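# Thread a bead onto the cord with two arms

## Task

Get at least one of the beads onto the cord so that it sits well away from the plastic tips at the cord's ends.

## Robot and tools

Robot: two six-joint arms with parallel grippers, left_arm and right_arm. Calibrated base positions in the scene frame are left_arm (-0.006, +0.377, 0) m and right_arm (+0.042, -0.321, 0) m, each turned only slightly about z. The scene frame has its origin at table-top height, halfway between the nominal bases. +x points out over the table, +z points up, and left_arm sits on the +y side. Arm names do not match image left and right.

The joint row is used by every moving call. It is one flat list of 14 numbers covering both arms, even when only one arm moves. The first 7 belong to left_arm and the next 7 to right_arm. Within each arm the order is shoulder, elbow, waist, wrist pitch, wrist yaw, wrist roll, then gripper opening. This is not base-to-tip order, so follow it exactly. The six joint numbers are absolute target angles in radians, not offsets, on the same scale the Joint positions line prints. Stated ranges: shoulder 0.000 to 3.142, elbow 0.000 to 3.142, waist -2.618 to 3.054, wrist pitch -1.571 to 1.571, wrist yaw -1.571 to 1.571, wrist roll -2.094 to 2.094. The real ends can differ by up to 0.059 rad. A target beyond that margin, and farther out than the joint now is, gets the call refused. Targets past the real end are clipped, and the result may then say "joint sent to its limit". The opening number is absolute on a -1 (closed) to +1 (fully open) scale. To leave a gripper unchanged, send its current command again; 0 is a real half-open command.

Tools:
- execute_actions(actions, cameras): actions is a list of actions. Each action is a table of up to 15 rows, and each row lasts one 1/30 s step. If a table is short, its last row is held until all 15 steps are done. Calling with an empty list just returns state and images. cameras chooses which images come back: null or ["all"] gives all, [] gives none.
- move(target, speed, blend, opening_speed, blocking, cameras): drives all joints together toward target, which is one 14-number row or a list of up to 15 such rows differing only in joint angles. speed is the top speed in rad/s of the joint with farthest to travel, from 0.01 to 2, default 0.5. It takes one number or one per target. blend, in rad, rounds corners at intermediate targets; 0 stops at each one. opening_speed is per second on the -1..+1 scale, at least 0.2. Without it, the opening is sent at the start. blocking=false returns after about 0.5 s while motion continues. Until the move has ended, execute_actions is refused, so call wait or stop first. Grippers travel on curves and nothing avoids obstacles or the other arm. Faster motion and targets pushed deeper past a contact both hit harder. The result adds a "move:" line: done, off_target (resting more than 0.035 rad from target), moving, held, or fault. It may add limits=held and, for each lagging arm, its worst joint and the error.
- wait(seconds 0 to 10, cameras): lets time pass while the last commands are held; a running move keeps going.
- stop(): brakes a running move to rest, and needs room to do so.
- zoom_image(camera, region): region is [x0, y0, x1, y1] in image pixels, origin top-left, at most 504x504. It only works on a camera included in the newest images.
- read_manual(section): licence texts only.
- finished_scene(scene): scene is the number of the scene being ended. The first call only asks for a check; the second call really ends it. The bead must stay on the cord without the robot holding it.

Cameras (all 896x504): cam_head_left, cam_head_right, cam_high, cam_low, cam_left_wrist, cam_right_wrist. Wrist camera images can lag while their arm is moving.

Reading results. end_effector_position (m) and end_effector_quat_wxyz are in the scene frame. The position is the point between the pads, about 1 cm behind the fingertips, and may be off at long reach. The fingers point along the gripper's +z and open along its y. Joint positions and Joint velocities list each arm in row order, followed by the pad gap (0.094 m when fully open). "Joint targets" shows where the joints are being driven now; resend these angles to hold a joint still. "Tool commands" shows the current gripper commands. grip_measured uses the opening scale; with nothing held it reads slightly wide. When squeezing an object it reads narrower than the object. Grip becomes firm about 0.11 below the reading at first touch. To release, command well above grip_measured. grip_effort_nm is motor effort; negative means closing, and it is not a contact force. Joint torques include gravity, and readings 1 to 3 wrap at ±28 N m. "joint command not followed" means the clearance check changed targets. It does not keep the two grippers apart.

Motion limits: each step's target is held within a lead of the measured angle. The leads are 0.202 waist, 0.258 shoulder, 0.238 elbow, 0.573 wrist pitch, 0.522 wrist yaw and roll. Targets that would shift a gripper more than 100 mm in one step are scaled back. Large moves therefore take several actions, and tiny ones may not start.

Avoid: dropping the bead or cord, letting go of things still moving, hard impacts, heavy pressing, and any collision between the arms, which can end the scene. Anything left off the table fails the task. Loose items may be nudged now and then. Holding loads, stretching out, or pressing against something unreachable heats motors. MOTOR HOT appears at 75 °C. At 90 °C an OVER-TEMPERATURE FAULT folds that arm away for the rest of the scene.

Each tool is called after "Call:" by a JSON object that holds its "method" and its "body", one argument or row to a line.

## Session

Call:
{"method": "execute_actions", "body": {
  "actions": []
}}

Scene clock: 0.00 s.
left_arm: end_effector_position=(+0.2088, +0.2717, +0.1345) grip_measured=+1.000 grip_effort_nm=n/a end_effector_quat_wxyz=(-0.026, +0.448, +0.892, +0.045) | right_arm: end_effector_position=(+0.5449, -0.3345, +0.3893) grip_measured=+1.000 grip_effort_nm=n/a end_effector_quat_wxyz=(+0.596, +0.088, +0.791, -0.108)
Joint names: [shoulder, elbow, waist, wrist pitch, wrist yaw, wrist roll]
Joint positions: left_arm=[1.5 1.259 -0.582 -1.387 -0.087 0.403 0.094] | right_arm=[1.618 1.679 0.076 -0.353 0.378 0.041 0.094]
Joint velocities: left_arm=[-0.012 -0.002 0.017 0.037 0.007 -0.007 0] | right_arm=[-0.022 -0.007 -0.002 -0.066 0.051 0.022 0]
Joint torques (N m): no reading
Heat: left arm: 30 °C; right arm: 27 °C.
Joint targets: left_arm=[1.489 1.270 -0.582 -1.384 -0.084 0.403] | right_arm=[1.605 1.692 0.076 -0.346 0.381 0.041]
Tool commands: left_gripper/opening=+1.0 right_gripper/opening=+1.0

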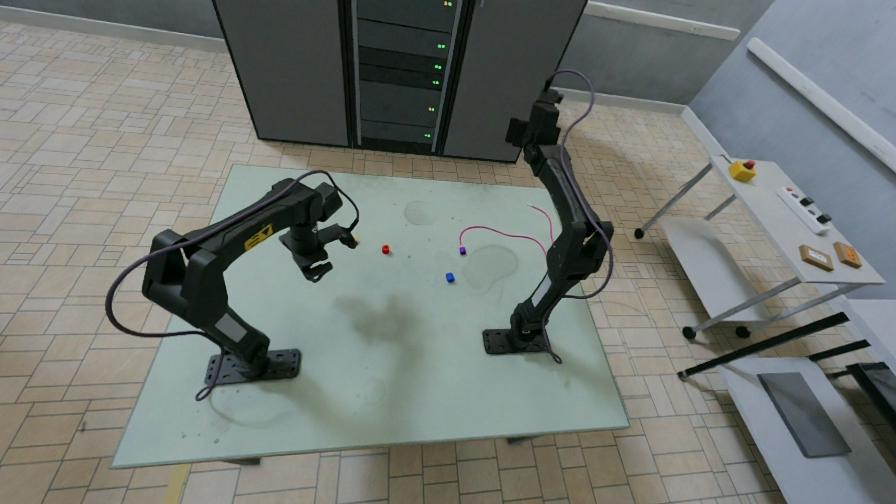

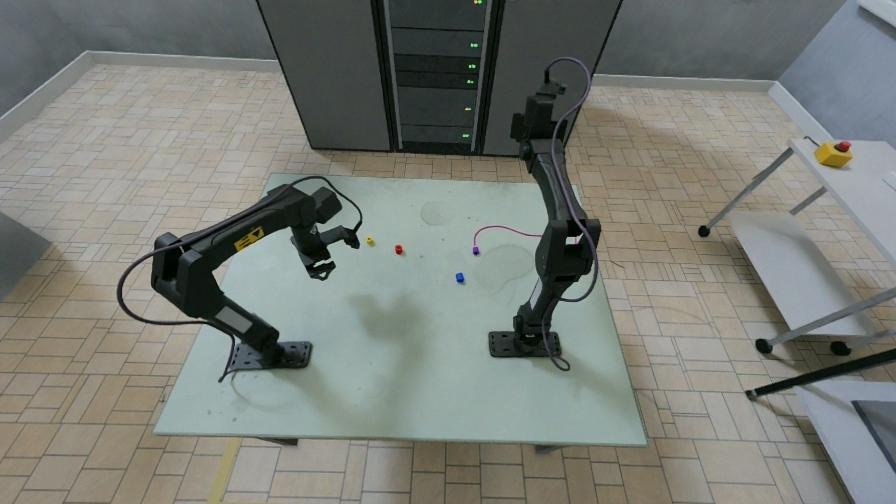

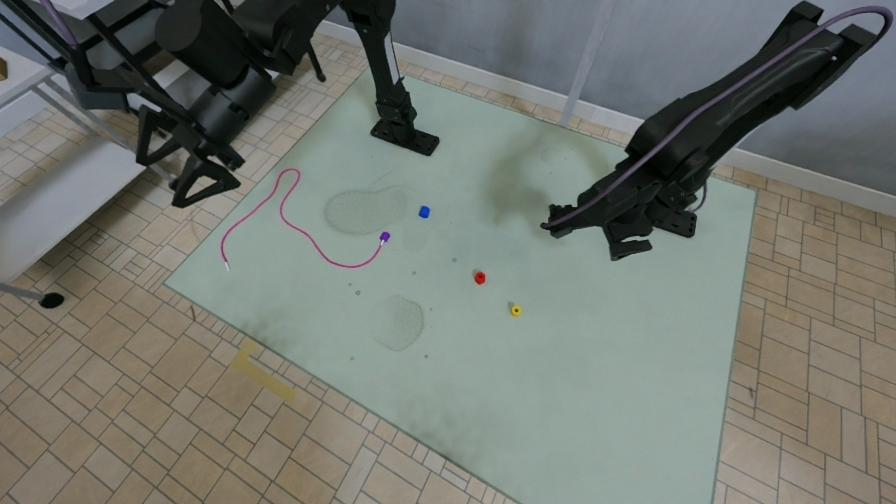

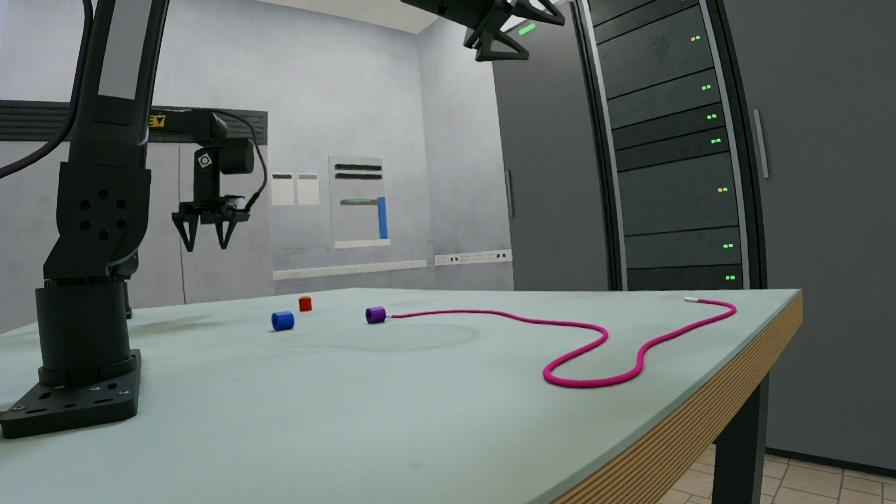

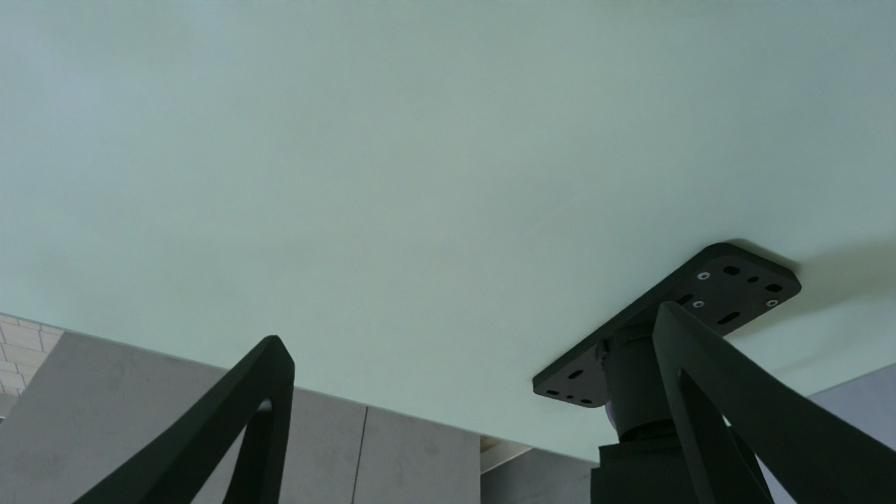

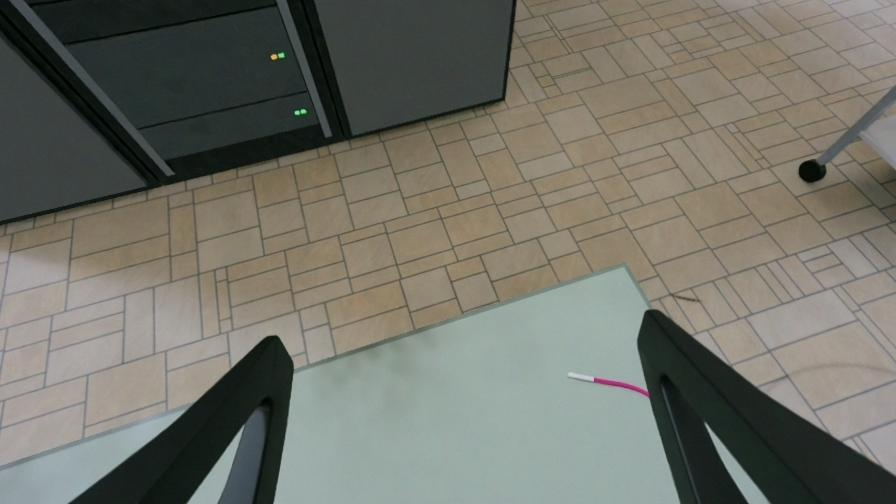

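Call:
{"method": "zoom_image", "body": {
  "camera": "cam_high",
  "region": [340, 170, 560, 340]
}}

Call:
{"method": "zoom_image", "body": {
  "camera": "cam_low",
  "region": [250, 270, 450, 350]
}}

Call:
{"method": "zoom_image", "body": {
  "camera": "cam_head_right",
  "region": [340, 200, 560, 300]
}}

Call:
{"method": "zoom_image", "body": {
  "camera": "cam_high",
  "region": [200, 160, 420, 290]
}}

Scaled by 2.291 from the camera's 896x504 image, which has a finer 1280x720 frame.

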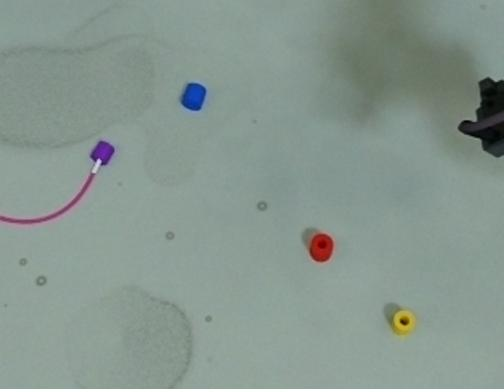

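Scaled by 2.520 from the camera's 896x504 image, which has a finer 1280x720 frame.

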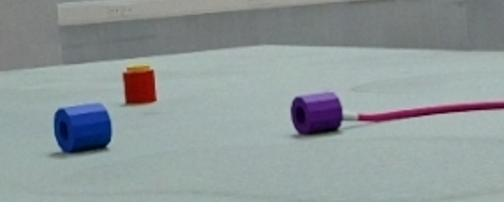

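Scaled by 2.291 from the camera's 896x504 image, which has a finer 1280x720 frame.

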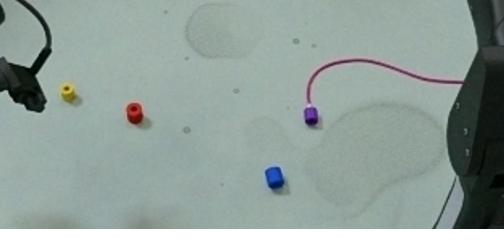

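Scaled by 2.291 from the camera's 896x504 image, which has a finer 1280x720 frame.

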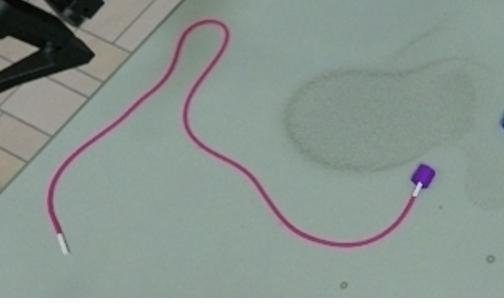

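Call:
{"method": "move", "body": {
  "target": [1.489,1.270,-0.582,-1.384,-0.084,0.403,1,1.859,1.606,0.368,-1.318,0,0,1]
}}

Call:
{"method": "zoom_image", "body": {
  "camera": "cam_right_wrist",
  "region": [300, 100, 600, 350]
}}

Scene clock: 72.83 s.
left_arm: end_effector_position=(+0.2088, +0.2717, +0.1345) grip_measured=+1.000 grip_effort_nm=0.002 end_effector_quat_wxyz=(-0.026, +0.448, +0.892, +0.045) | right_arm: end_effector_position=(+0.3693, -0.1868, +0.1286) grip_measured=+1.000 grip_effort_nm=-0.027 end_effector_quat_wxyz=(+0.022, -0.192, +0.981, +0.000)
Joint names: [shoulder, elbow, waist, wrist pitch, wrist yaw, wrist roll]
Joint positions: left_arm=[1.5 1.259 -0.582 -1.387 -0.087 0.403 0.094] | right_arm=[1.846 1.623 0.364 -1.305 0.008 0.005 0.094]
Joint velocities: left_arm=[-0.007 -0.002 0.002 -0.022 -0.022 0.007 0] | right_arm=[-0.002 0.012 -0.002 -0.022 -0.007 -0.022 0]
Joint torques (N m): left_arm=[-5.82 6 -0.03 0.29 -0.03 0] | right_arm=[-7.73 4.83 0.36 -0.03 -0.11 -0.03]
Heat: left arm: 28 °C; right arm: 34 °C.
Joint targets: left_arm=[1.489 1.270 -0.582 -1.384 -0.084 0.403] | right_arm=[1.859 1.606 0.368 -1.318 0.000 0.000]
move: done
camera_calibration:
cam_right_wrist: T_world_to_cam=[[0.281656, -0.959508, 0.00377162, -0.281802], [-0.734708, -0.213136, 0.644032, 0.173818], [-0.61715, -0.184167, -0.764989, 0.407807], [0, 0, 0, 1]] pos_world=[0.458755, -0.15824, 0.201086]

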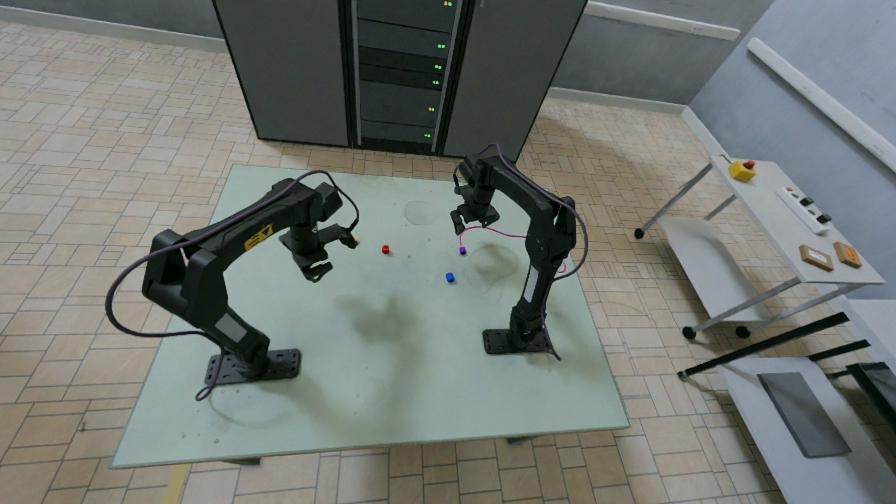

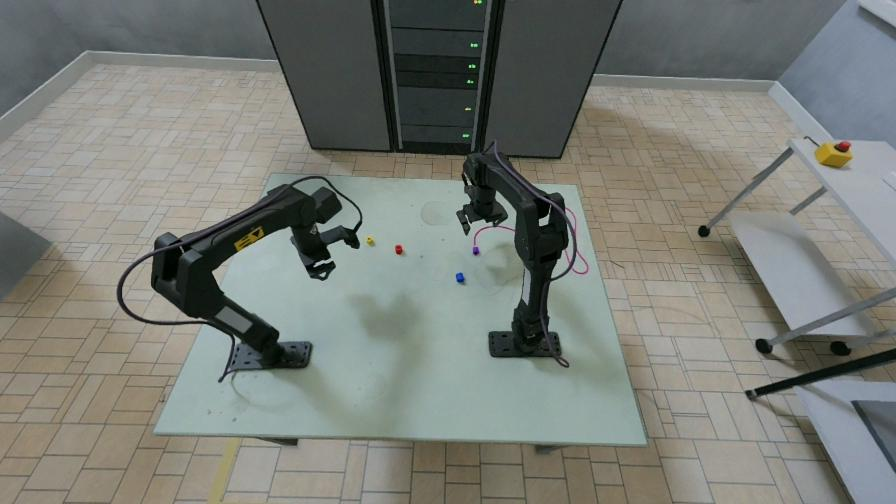

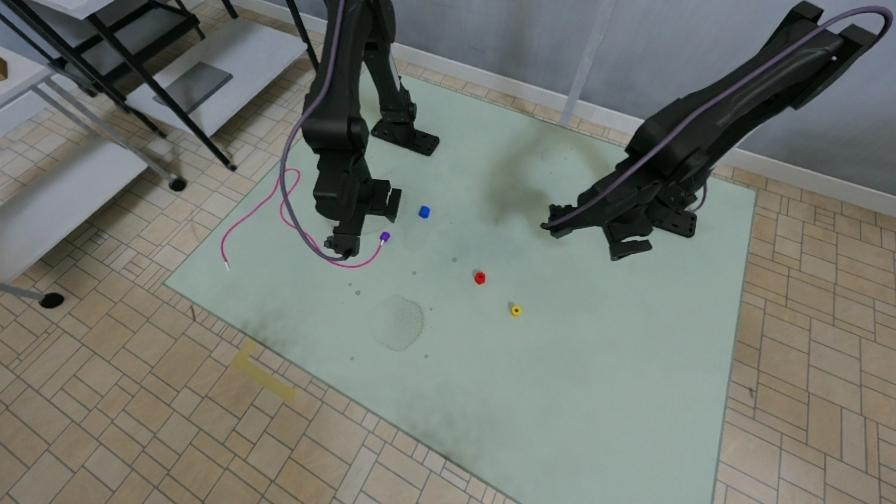

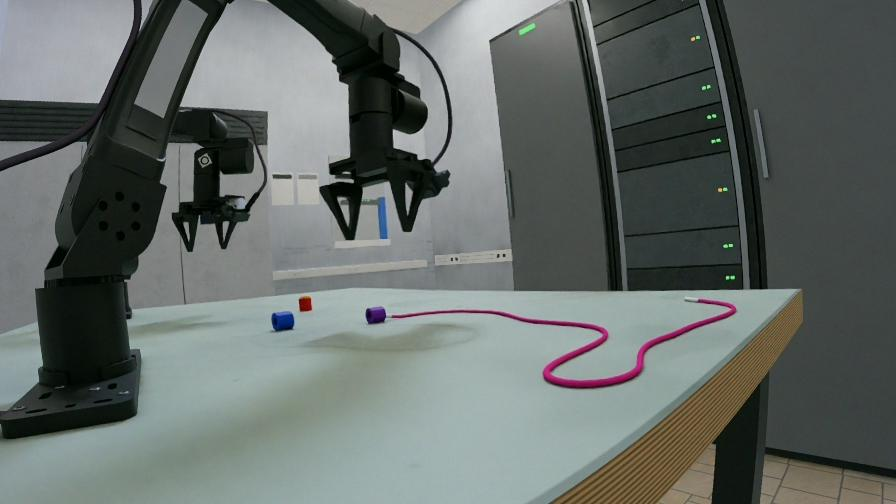

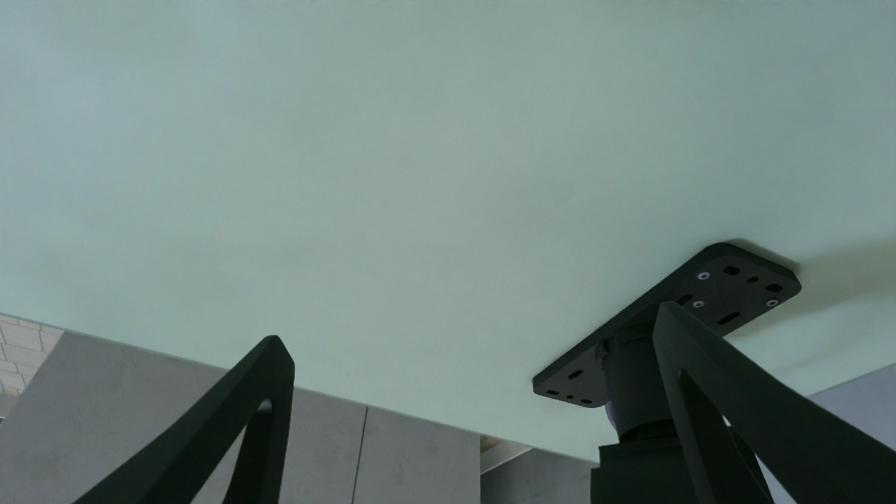

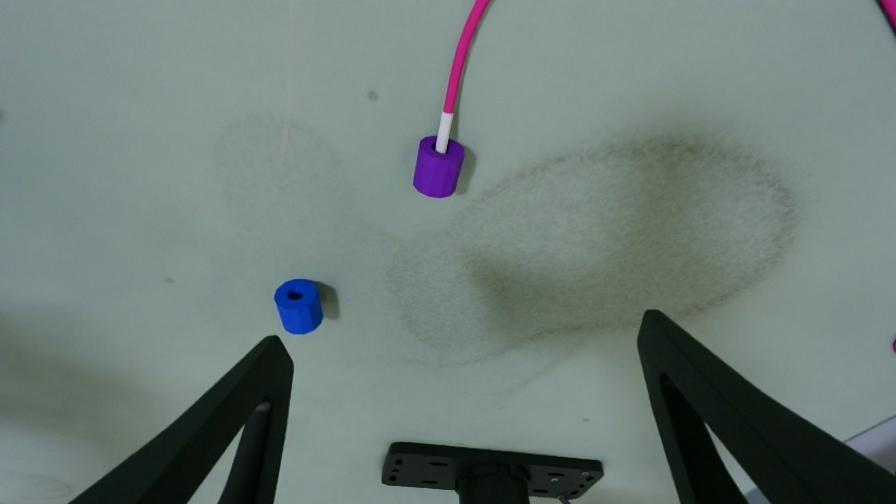

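Scaled by 1.680 from the camera's 896x504 image, which has a finer 1280x720 frame.

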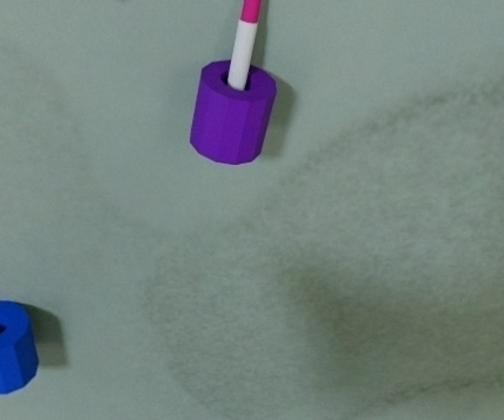

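Call:
{"method": "move", "body": {
  "target": [1.489,1.270,-0.582,-1.384,-0.084,0.403,1,1.862,1.382,0.389,-1.125,0,0.31,0.1],
  "cameras": ["cam_right_wrist","cam_low"]
}}

Scene clock: 110.23 s.
left_arm: end_effector_position=(+0.2088, +0.2717, +0.1345) grip_measured=+1.000 grip_effort_nm=0.007 end_effector_quat_wxyz=(-0.026, +0.448, +0.892, +0.045) | right_arm: end_effector_position=(+0.3464, -0.1895, +0.0715) grip_measured=+0.103 grip_effort_nm=-0.183 end_effector_quat_wxyz=(-0.012, -0.052, +0.999, -0.007)
Joint names: [shoulder, elbow, waist, wrist pitch, wrist yaw, wrist roll]
Joint positions: left_arm=[1.5 1.259 -0.582 -1.387 -0.087 0.403 0.094] | right_arm=[1.849 1.398 0.381 -1.147 0.005 0.304 0.052]
Joint velocities: left_arm=[-0.012 -0.012 0.007 0.051 -0.007 0.007 0] | right_arm=[0.002 -0.002 0.002 0.037 0.007 0.051 0.001]
Joint torques (N m): left_arm=[-5.83 6 -0.03 0.29 -0.03 -0.01] | right_arm=[-7.49 4.64 0.69 0.18 -0.06 0.08]
Heat: left arm: 27 °C; right arm: 28 °C.
Joint targets: left_arm=[1.489 1.270 -0.582 -1.384 -0.084 0.403] | right_arm=[1.862 1.382 0.389 -1.125 0.000 0.310]
move: done
camera_calibration:
cam_right_wrist: T_world_to_cam=[[0.00373398, -0.999873, 0.0154943, -0.189917], [-0.721, 0.00804466, 0.692888, 0.226935], [-0.692925, -0.0137587, -0.720879, 0.404848], [0, 0, 0, 1]] pos_world=[0.444858, -0.186149, 0.137548]
Images, in order (width x height): cam_low 896x504, cam_right_wrist 896x504.

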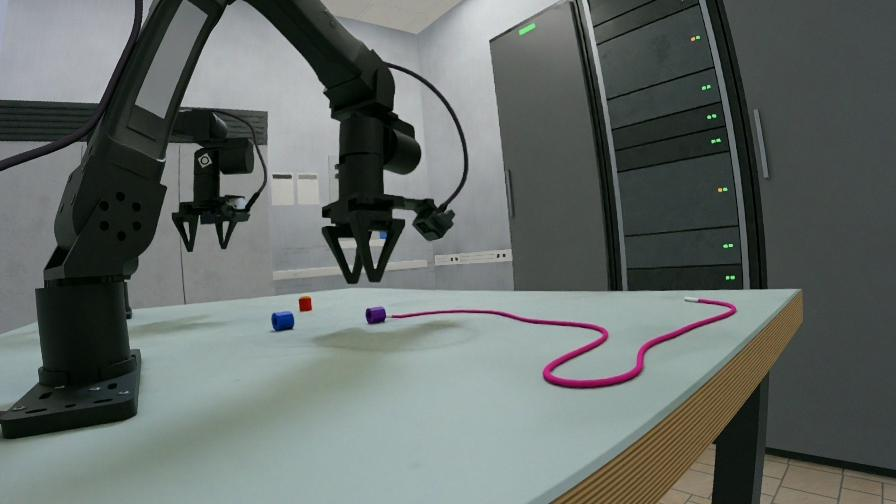

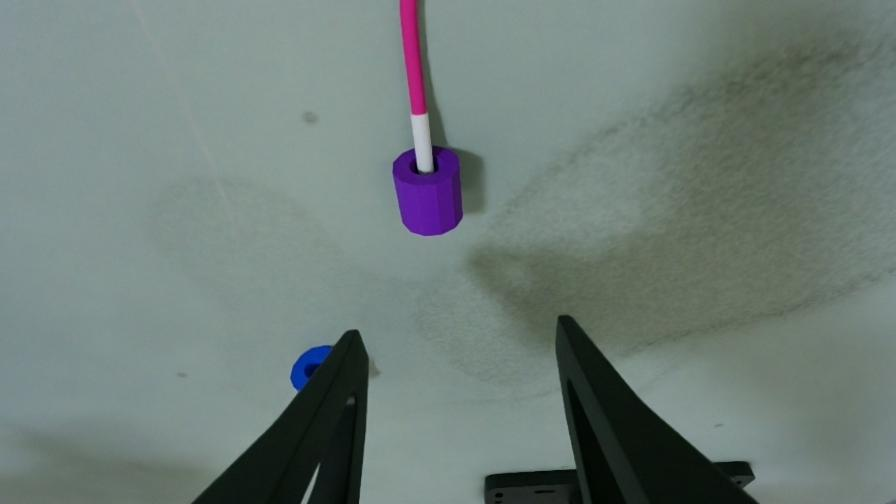

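Call:
{"method": "move", "body": {
  "target": [1.489,1.270,-0.582,-1.384,-0.084,0.403,1,1.908,1.294,0.411,-0.967,0,0.33,0.1],
  "cameras": ["cam_right_wrist","cam_low"]
}}

Call:
{"method": "zoom_image", "body": {
  "camera": "cam_low",
  "region": [250, 220, 500, 360]
}}

Scene clock: 133.03 s.
left_arm: end_effector_position=(+0.2088, +0.2717, +0.1345) grip_measured=+1.000 grip_effort_nm=0.007 end_effector_quat_wxyz=(-0.026, +0.448, +0.892, +0.045) | right_arm: end_effector_position=(+0.3501, -0.1790, +0.0344) grip_measured=+0.103 grip_effort_nm=-0.183 end_effector_quat_wxyz=(-0.002, -0.053, +0.999, -0.003)
Joint names: [shoulder, elbow, waist, wrist pitch, wrist yaw, wrist roll]
Joint positions: left_arm=[1.5 1.259 -0.582 -1.387 -0.087 0.403 0.094] | right_arm=[1.897 1.309 0.404 -0.99 0.004 0.325 0.052]
Joint velocities: left_arm=[0.002 -0.012 -0.002 0.022 -0.051 0.007 0] | right_arm=[0.012 -0.012 -0.007 0.007 -0.066 -0.007 0]
Joint torques (N m): left_arm=[-5.82 5.98 -0.03 0.29 -0.03 -0.01] | right_arm=[-7.83 4.53 0.57 0.21 -0.06 0.08]
Heat: left arm: 27 °C; right arm: 30 °C.
Joint targets: left_arm=[1.489 1.270 -0.582 -1.384 -0.084 0.403] | right_arm=[1.908 1.294 0.411 -0.967 0.000 0.330]
move: done
camera_calibration:
cam_right_wrist: T_world_to_cam=[[0.00618339, -0.99996, 0.00641996, -0.179482], [-0.733752, -0.000175248, 0.679417, 0.258622], [-0.679389, -0.00891176, -0.733724, 0.377439], [0, 0, 0, 1]] pos_world=[0.447302, -0.176066, 0.102376]
Images, in order (width x height): cam_low 896x504, cam_right_wrist 896x504.

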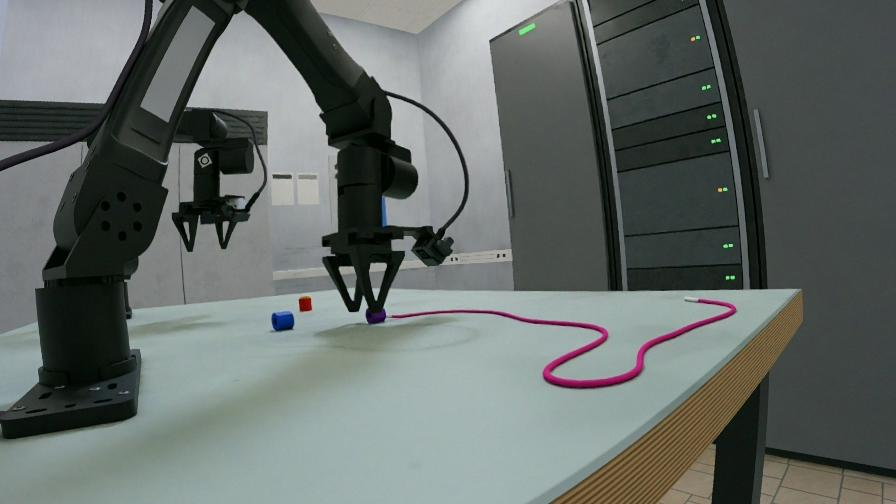

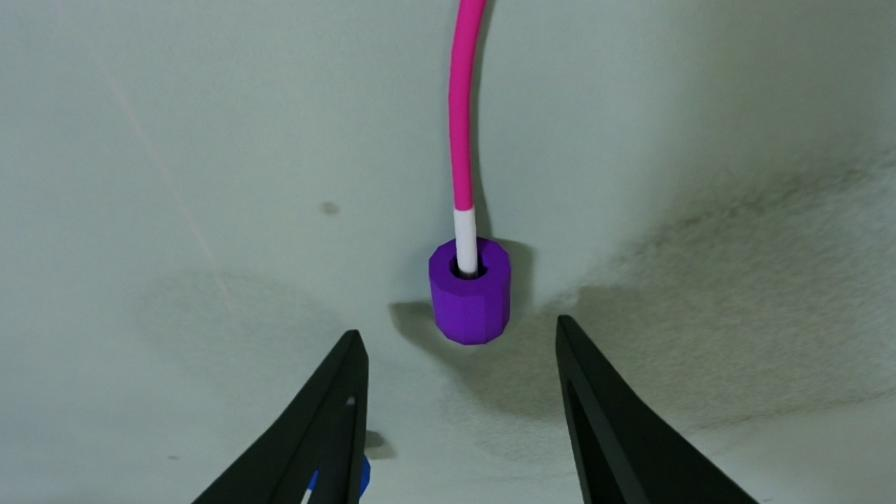

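Scaled by 2.016 from the camera's 896x504 image, which has a finer 1280x720 frame.

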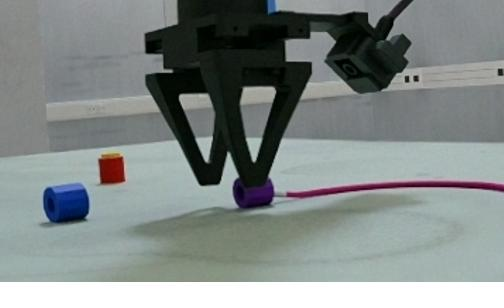

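Call:
{"method": "move", "body": {
  "target": [1.489,1.270,-0.582,-1.384,-0.084,0.403,1,1.913,1.213,0.4105,-0.875,0,0.33,0.1],
  "cameras": ["cam_right_wrist","cam_low"],
  "speed": 0.2
}}

Call:
{"method": "zoom_image", "body": {
  "camera": "cam_low",
  "region": [250, 220, 500, 360]
}}

Scene clock: 150.20 s.
left_arm: end_effector_position=(+0.2088, +0.2717, +0.1345) grip_measured=+1.000 grip_effort_nm=0.002 end_effector_quat_wxyz=(-0.026, +0.448, +0.892, +0.045) | right_arm: end_effector_position=(+0.3437, -0.1800, +0.0204) grip_measured=+0.103 grip_effort_nm=-0.173 end_effector_quat_wxyz=(-0.005, -0.053, +0.999, +0.001)
Joint names: [shoulder, elbow, waist, wrist pitch, wrist yaw, wrist roll]
Joint positions: left_arm=[1.5 1.259 -0.582 -1.387 -0.087 0.403 0.094] | right_arm=[1.897 1.249 0.404 -0.933 -0.006 0.325 0.052]
Joint velocities: left_arm=[-0.012 -0.002 0.002 0.022 0.007 0.022 0] | right_arm=[-0.032 -0.002 -0.002 -0.007 -0.037 -0.022 0]
Joint torques (N m): left_arm=[-5.82 5.98 -0.03 0.29 -0.04 -0.01] | right_arm=[-7.35 2.84 0.58 0.58 0.04 0.06]
Heat: left arm: 27 °C; right arm: 28 °C.
Joint targets: left_arm=[1.489 1.270 -0.582 -1.384 -0.084 0.403] | right_arm=[1.913 1.213 0.410 -0.875 0.000 0.330]
move: off_target (right_arm); right_arm: the wrist pitch is farthest, 0.058 rad from its target
camera_calibration:
cam_right_wrist: T_world_to_cam=[[0.0053586, -0.999985, -0.00150297, -0.179912], [-0.729273, -0.0049363, 0.684205, 0.260969], [-0.684202, -0.0025703, -0.729288, 0.365491], [0, 0, 0, 1]] pos_world=[0.441351, -0.177682, 0.0877219]
Images, in order (width x height): cam_low 896x504, cam_right_wrist 896x504.

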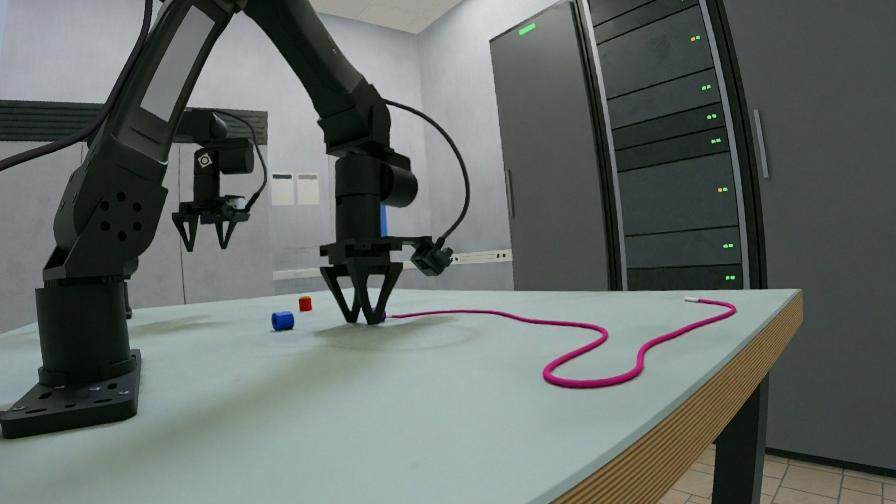

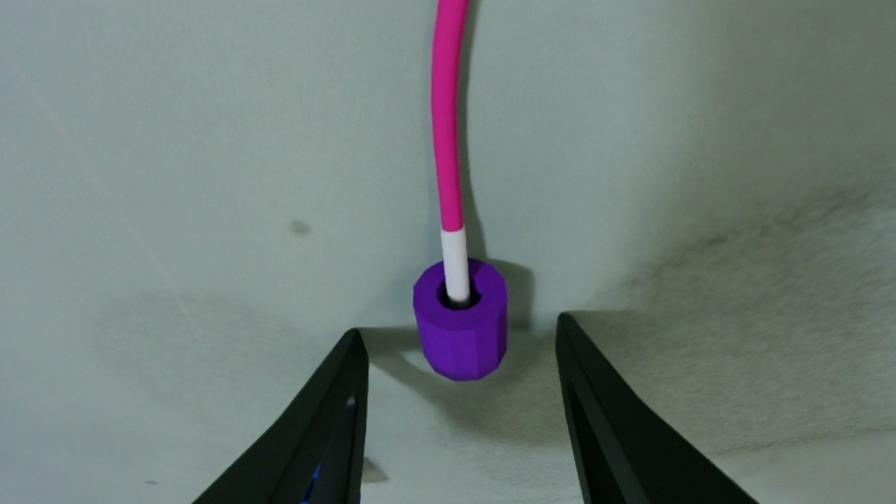

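Scaled by 2.016 from the camera's 896x504 image, which has a finer 1280x720 frame.

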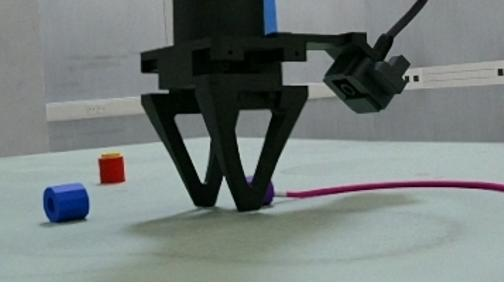

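Call:
{"method": "move", "body": {
  "target": [1.489,1.270,-0.582,-1.384,-0.084,0.403,1,1.894,1.235,0.4105,-0.916,0,0.33,0.1],
  "cameras": [],
  "speed": 0.2
}}

Call:
{"method": "move", "body": {
  "target": [1.489,1.270,-0.582,-1.384,-0.084,0.403,1,1.894,1.235,0.4105,-0.916,0,0.33,-0.66],
  "cameras": ["cam_right_wrist","cam_low"],
  "opening_speed": 0.5
}}

Scene clock: 162.87 s.
left_arm: end_effector_position=(+0.2088, +0.2717, +0.1345) grip_measured=+1.000 grip_effort_nm=-0.002 end_effector_quat_wxyz=(-0.026, +0.448, +0.892, +0.045) | right_arm: end_effector_position=(+0.3438, -0.1800, +0.0205) grip_measured=+0.103 grip_effort_nm=-0.168 end_effector_quat_wxyz=(-0.005, -0.053, +0.999, +0.001)
Joint names: [shoulder, elbow, waist, wrist pitch, wrist yaw, wrist roll]
Joint positions: left_arm=[1.5 1.259 -0.582 -1.387 -0.087 0.403 0.094] | right_arm=[1.896 1.249 0.404 -0.933 -0.006 0.325 0.052]
Joint velocities: left_arm=[0.002 -0.007 -0.012 -0.007 -0.066 0.007 0] | right_arm=[-0.012 -0.002 0.002 -0.022 -0.022 -0.022 0.001]
Joint torques (N m): left_arm=[-5.81 6 -0.02 0.28 -0.03 -0.01] | right_arm=[-8.72 4.56 0.54 0.16 0.03 0.05]
Heat: left arm: 27 °C; right arm: 29 °C.
Joint targets: left_arm=[1.489 1.270 -0.582 -1.384 -0.084 0.403] | right_arm=[1.894 1.235 0.410 -0.916 0.000 0.330]
move: done
No camera images: "cameras" was empty.

Scene clock: 164.60 s.
left_arm: end_effector_position=(+0.2088, +0.2717, +0.1345) grip_measured=+1.000 grip_effort_nm=0.002 end_effector_quat_wxyz=(-0.026, +0.448, +0.892, +0.045) | right_arm: end_effector_position=(+0.3441, -0.1767, +0.0205) grip_measured=-0.657 grip_effort_nm=-0.198 end_effector_quat_wxyz=(-0.004, -0.054, +0.999, +0.008)
Joint names: [shoulder, elbow, waist, wrist pitch, wrist yaw, wrist roll]
Joint positions: left_arm=[1.5 1.259 -0.582 -1.387 -0.087 0.403 0.094] | right_arm=[1.896 1.249 0.406 -0.926 -0.019 0.325 0.016]
Joint velocities: left_arm=[-0.032 -0.007 -0.007 -0.022 0.051 -0.051 0] | right_arm=[0.002 -0.002 -0.007 -0.007 -0.066 -0.066 0.001]
Joint torques (N m): left_arm=[-5.83 5.98 -0.03 0.29 -0.03 -0.01] | right_arm=[-8.7 4.53 0.38 0.1 0.15 0.06]
Heat: left arm: 27 °C; right arm: 29 °C.
Joint targets: left_arm=[1.489 1.270 -0.582 -1.384 -0.084 0.403] | right_arm=[1.894 1.235 0.410 -0.916 0.000 0.330]
move: done
camera_calibration:
cam_right_wrist: T_world_to_cam=[[0.00682221, -0.999844, -0.0163086, -0.176798], [-0.73004, -0.0161253, 0.683214, 0.259487], [-0.68337, 0.0072449, -0.730036, 0.367336], [0, 0, 0, 1]] pos_world=[0.441668, -0.175247, 0.0879997]
Images, in order (width x height): cam_low 896x504, cam_right_wrist 896x504.

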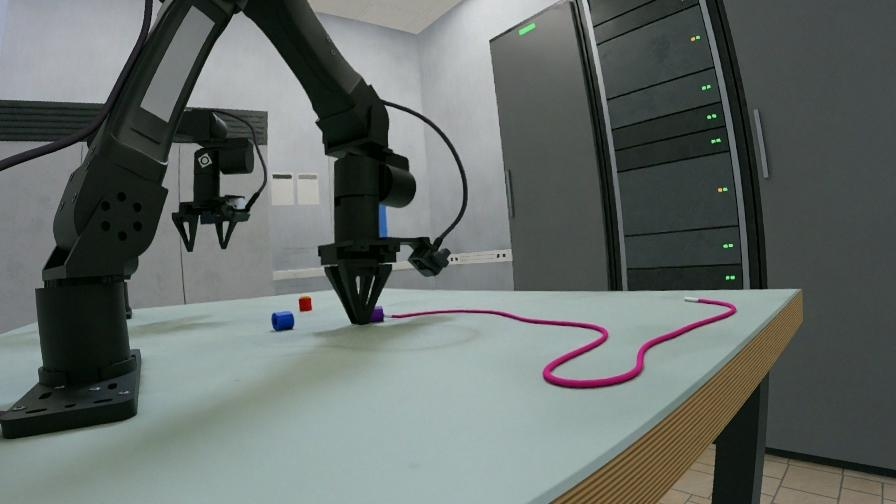

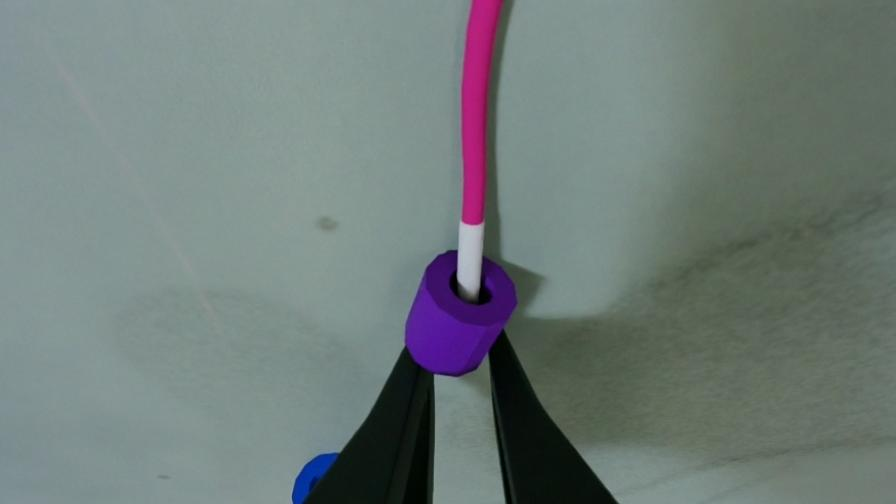

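Call:
{"method": "move", "body": {
  "target": [1.489,1.270,-0.582,-1.384,-0.084,0.403,1,1.894,1.235,0.4105,-0.916,0,0.33,0],
  "cameras": [],
  "opening_speed": 1
}}

Call:
{"method": "move", "body": {
  "target": [1.489,1.270,-0.582,-1.384,-0.084,0.403,1,1.892,1.337,0.403,-1.021,0,0.43,0],
  "cameras": ["cam_right_wrist"]
}}

Call:
{"method": "move", "body": {
  "target": [1.489,1.270,-0.582,-1.384,-0.084,0.403,1,1.922,1.277,0.403,-0.931,0,0.43,0],
  "speed": 0.2,
  "cameras": ["cam_right_wrist","cam_low"]
}}

Scene clock: 188.20 s.
left_arm: end_effector_position=(+0.2088, +0.2717, +0.1345) grip_measured=+1.000 grip_effort_nm=0.002 end_effector_quat_wxyz=(-0.026, +0.448, +0.892, +0.045) | right_arm: end_effector_position=(+0.3443, -0.1820, +0.0208) grip_measured=-0.004 grip_effort_nm=0.159 end_effector_quat_wxyz=(-0.003, -0.054, +0.999, -0.006)
Joint names: [shoulder, elbow, waist, wrist pitch, wrist yaw, wrist roll]
Joint positions: left_arm=[1.5 1.259 -0.582 -1.387 -0.087 0.403 0.094] | right_arm=[1.895 1.249 0.406 -0.934 0.008 0.325 0.047]
Joint velocities: left_arm=[-0.002 -0.002 -0.007 0.11 -0.066 -0.022 0] | right_arm=[0.007 -0.022 -0.007 -0.007 -0.081 0.022 0.001]
Joint torques (N m): left_arm=[-5.82 6.01 -0.03 0.29 -0.03 -0.01] | right_arm=[-8.65 4.52 0.4 0.17 -0.09 0.06]
Heat: left arm: 27 °C; right arm: 30 °C.
Joint targets: left_arm=[1.489 1.270 -0.582 -1.384 -0.084 0.403] | right_arm=[1.894 1.235 0.410 -0.916 0.000 0.330]
move: done
No camera images: "cameras" was empty.

Scene clock: 189.27 s.
left_arm: end_effector_position=(+0.2088, +0.2717, +0.1345) grip_measured=+1.000 grip_effort_nm=0.002 end_effector_quat_wxyz=(-0.026, +0.448, +0.892, +0.045) | right_arm: end_effector_position=(+0.3450, -0.1809, +0.0337) grip_measured=-0.003 grip_effort_nm=0.134 end_effector_quat_wxyz=(-0.011, -0.005, +1.000, -0.007)
Joint names: [shoulder, elbow, waist, wrist pitch, wrist yaw, wrist roll]
Joint positions: left_arm=[1.5 1.259 -0.582 -1.387 -0.087 0.403 0.094] | right_arm=[1.895 1.304 0.406 -1.005 0.004 0.424 0.047]
Joint velocities: left_arm=[0.012 0.012 -0.027 -0.022 0.051 0.022 0] | right_arm=[-0.037 -0.022 -0.027 -0.007 -0.037 -0.007 0]
Joint torques (N m): left_arm=[-5.82 5.98 -0.03 0.28 -0.03 -0.01] | right_arm=[-8.9 8.2 -0.32 -0.21 -0.05 0.07]
Heat: left arm: 27 °C; right arm: 30 °C.
Joint targets: left_arm=[1.489 1.270 -0.582 -1.384 -0.084 0.403] | right_arm=[1.892 1.337 0.403 -1.021 0.000 0.430]
move: done
camera_calibration:
cam_right_wrist: T_world_to_cam=[[-0.0911324, -0.995696, 0.0168884, -0.147334], [-0.718703, 0.0775003, 0.690985, 0.263813], [-0.68932, 0.0508333, -0.722672, 0.387261], [0, 0, 0, 1]] pos_world=[0.443123, -0.186831, 0.10006]
Images, in order (width x height): cam_right_wrist 896x504.

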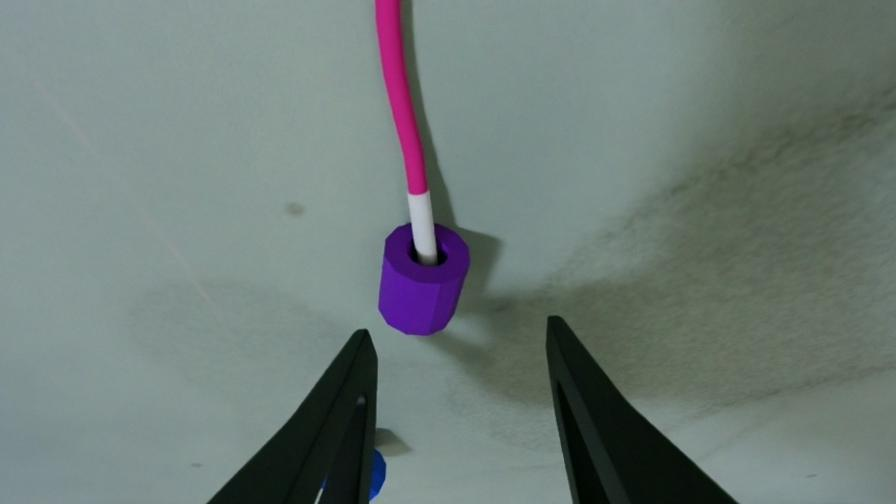

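Scene clock: 190.30 s.
left_arm: end_effector_position=(+0.2088, +0.2717, +0.1345) grip_measured=+1.000 grip_effort_nm=0.002 end_effector_quat_wxyz=(-0.026, +0.448, +0.892, +0.045) | right_arm: end_effector_position=(+0.3529, -0.1772, +0.0281) grip_measured=-0.003 grip_effort_nm=0.134 end_effector_quat_wxyz=(+0.004, -0.004, +1.000, -0.001)
Joint names: [shoulder, elbow, waist, wrist pitch, wrist yaw, wrist roll]
Joint positions: left_arm=[1.5 1.259 -0.582 -1.387 -0.087 0.403 0.094] | right_arm=[1.906 1.294 0.406 -0.954 0.004 0.425 0.047]
Joint velocities: left_arm=[-0.002 -0.007 0.012 -0.037 0.051 -0.037 0] | right_arm=[-0.017 -0.007 0.002 -0.051 -0.081 0.051 0]
Joint torques (N m): left_arm=[-5.82 6 -0.05 0.28 -0.03 -0.01] | right_arm=[-7.61 4.36 -0.25 0.24 -0.05 0.05]
Heat: left arm: 27 °C; right arm: 30 °C.
Joint targets: left_arm=[1.489 1.270 -0.582 -1.384 -0.084 0.403] | right_arm=[1.922 1.277 0.403 -0.931 0.000 0.430]
move: done
camera_calibration:
cam_right_wrist: T_world_to_cam=[[-0.0925273, -0.99571, 0.000499754, -0.141838], [-0.738322, 0.068946, 0.670915, 0.279098], [-0.668071, 0.061709, -0.741534, 0.383414], [0, 0, 0, 1]] pos_world=[0.449088, -0.184132, 0.0971341]
Images, in order (width x height): cam_low 896x504, cam_right_wrist 896x504.

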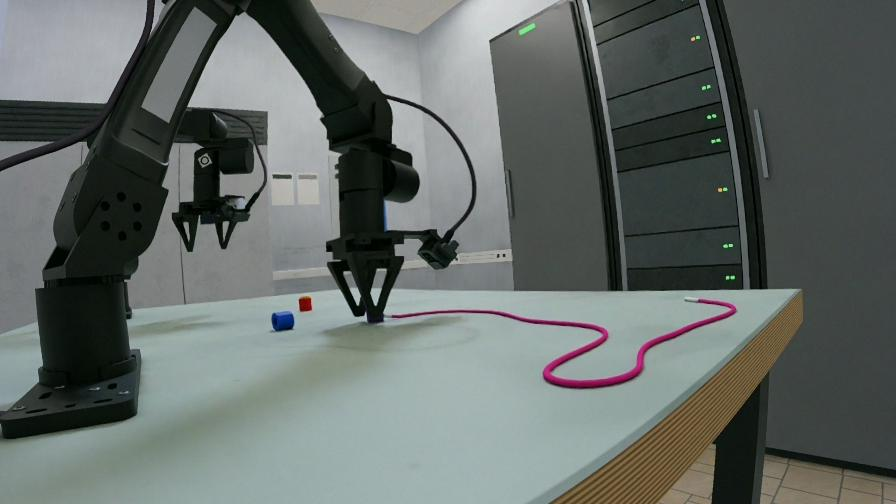

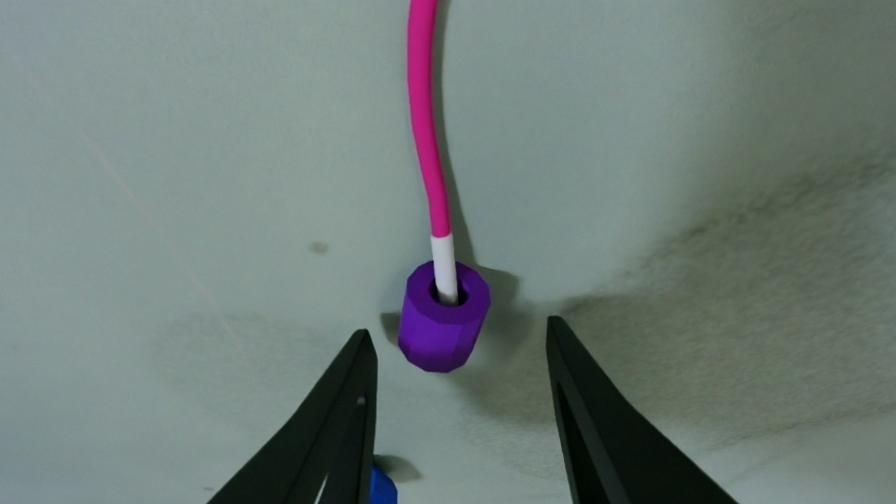

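Call:
{"method": "move", "body": {
  "target": [1.489,1.270,-0.582,-1.384,-0.084,0.403,1,1.942,1.302,0.418,-0.938,0,0.445,0],
  "speed": 0.2,
  "cameras": ["cam_right_wrist"]
}}

Call:
{"method": "move", "body": {
  "target": [1.489,1.270,-0.582,-1.384,-0.084,0.403,1,1.942,1.302,0.418,-0.938,0,0.445,-0.5],
  "opening_speed": 0.5,
  "cameras": ["cam_right_wrist"]
}}

Scene clock: 205.00 s.
left_arm: end_effector_position=(+0.2088, +0.2717, +0.1345) grip_measured=+1.000 grip_effort_nm=0.002 end_effector_quat_wxyz=(-0.026, +0.448, +0.892, +0.045) | right_arm: end_effector_position=(+0.3513, -0.1774, +0.0219) grip_measured=-0.003 grip_effort_nm=0.134 end_effector_quat_wxyz=(-0.005, +0.002, +1.000, -0.004)
Joint names: [shoulder, elbow, waist, wrist pitch, wrist yaw, wrist roll]
Joint positions: left_arm=[1.5 1.259 -0.582 -1.387 -0.087 0.403 0.094] | right_arm=[1.925 1.294 0.407 -0.953 0.004 0.439 0.047]
Joint velocities: left_arm=[0.007 0.002 0.012 -0.081 -0.095 -0.051 0] | right_arm=[-0.027 -0.002 0.012 0.037 -0.022 -0.022 0.001]
Joint torques (N m): left_arm=[-5.82 6 -0.03 0.29 -0.03 -0.01] | right_arm=[-7.58 6.16 0.92 0.13 -0.02 0.07]
Heat: left arm: 27 °C; right arm: 30 °C.
Joint targets: left_arm=[1.489 1.270 -0.582 -1.384 -0.084 0.403] | right_arm=[1.942 1.302 0.418 -0.938 0.000 0.445]
move: done
camera_calibration:
cam_right_wrist: T_world_to_cam=[[-0.104972, -0.99443, 0.00948047, -0.137839], [-0.726056, 0.0831502, 0.68259, 0.279982], [-0.679576, 0.0647697, -0.73074, 0.382118], [0, 0, 0, 1]] pos_world=[0.448492, -0.185102, 0.0894229]
Images, in order (width x height): cam_right_wrist 896x504.

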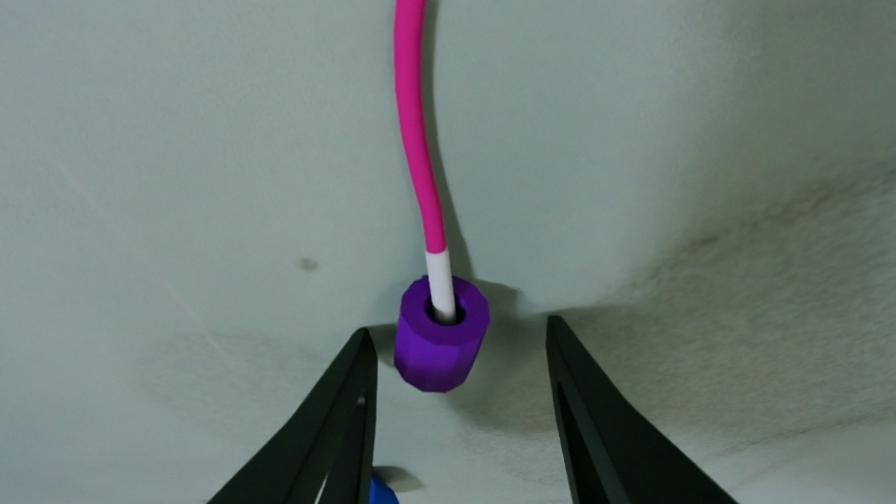

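Scene clock: 206.20 s.
left_arm: end_effector_position=(+0.2088, +0.2717, +0.1345) grip_measured=+1.000 grip_effort_nm=0.007 end_effector_quat_wxyz=(-0.026, +0.448, +0.892, +0.045) | right_arm: end_effector_position=(+0.3513, -0.1774, +0.0219) grip_measured=-0.497 grip_effort_nm=-0.188 end_effector_quat_wxyz=(-0.005, +0.003, +1.000, -0.004)
Joint names: [shoulder, elbow, waist, wrist pitch, wrist yaw, wrist roll]
Joint positions: left_arm=[1.5 1.259 -0.582 -1.387 -0.087 0.403 0.094] | right_arm=[1.925 1.294 0.407 -0.953 0.004 0.44 0.024]
Joint velocities: left_arm=[0.007 0.007 -0.017 -0.007 -0.007 -0.007 0] | right_arm=[-0.012 0.007 -0.027 -0.022 -0.007 0.022 0]
Joint torques (N m): left_arm=[-5.83 6 -0.03 0.29 -0.03 -0.01] | right_arm=[-7.61 6.08 0.95 0.14 -0.05 0.06]
Heat: left arm: 27 °C; right arm: 29 °C.
Joint targets: left_arm=[1.489 1.270 -0.582 -1.384 -0.084 0.403] | right_arm=[1.942 1.302 0.418 -0.938 0.000 0.445]
move: done
camera_calibration:
cam_right_wrist: T_world_to_cam=[[-0.10611, -0.994309, 0.00949037, -0.137419], [-0.725967, 0.0839885, 0.682582, 0.2801], [-0.679495, 0.0655393, -0.730747, 0.382226], [0, 0, 0, 1]] pos_world=[0.448483, -0.185212, 0.0894239]
Images, in order (width x height): cam_right_wrist 896x504.

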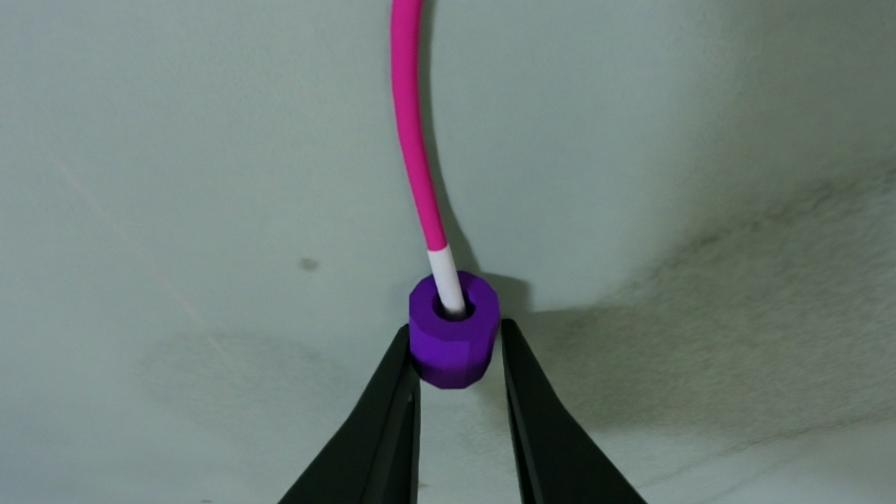

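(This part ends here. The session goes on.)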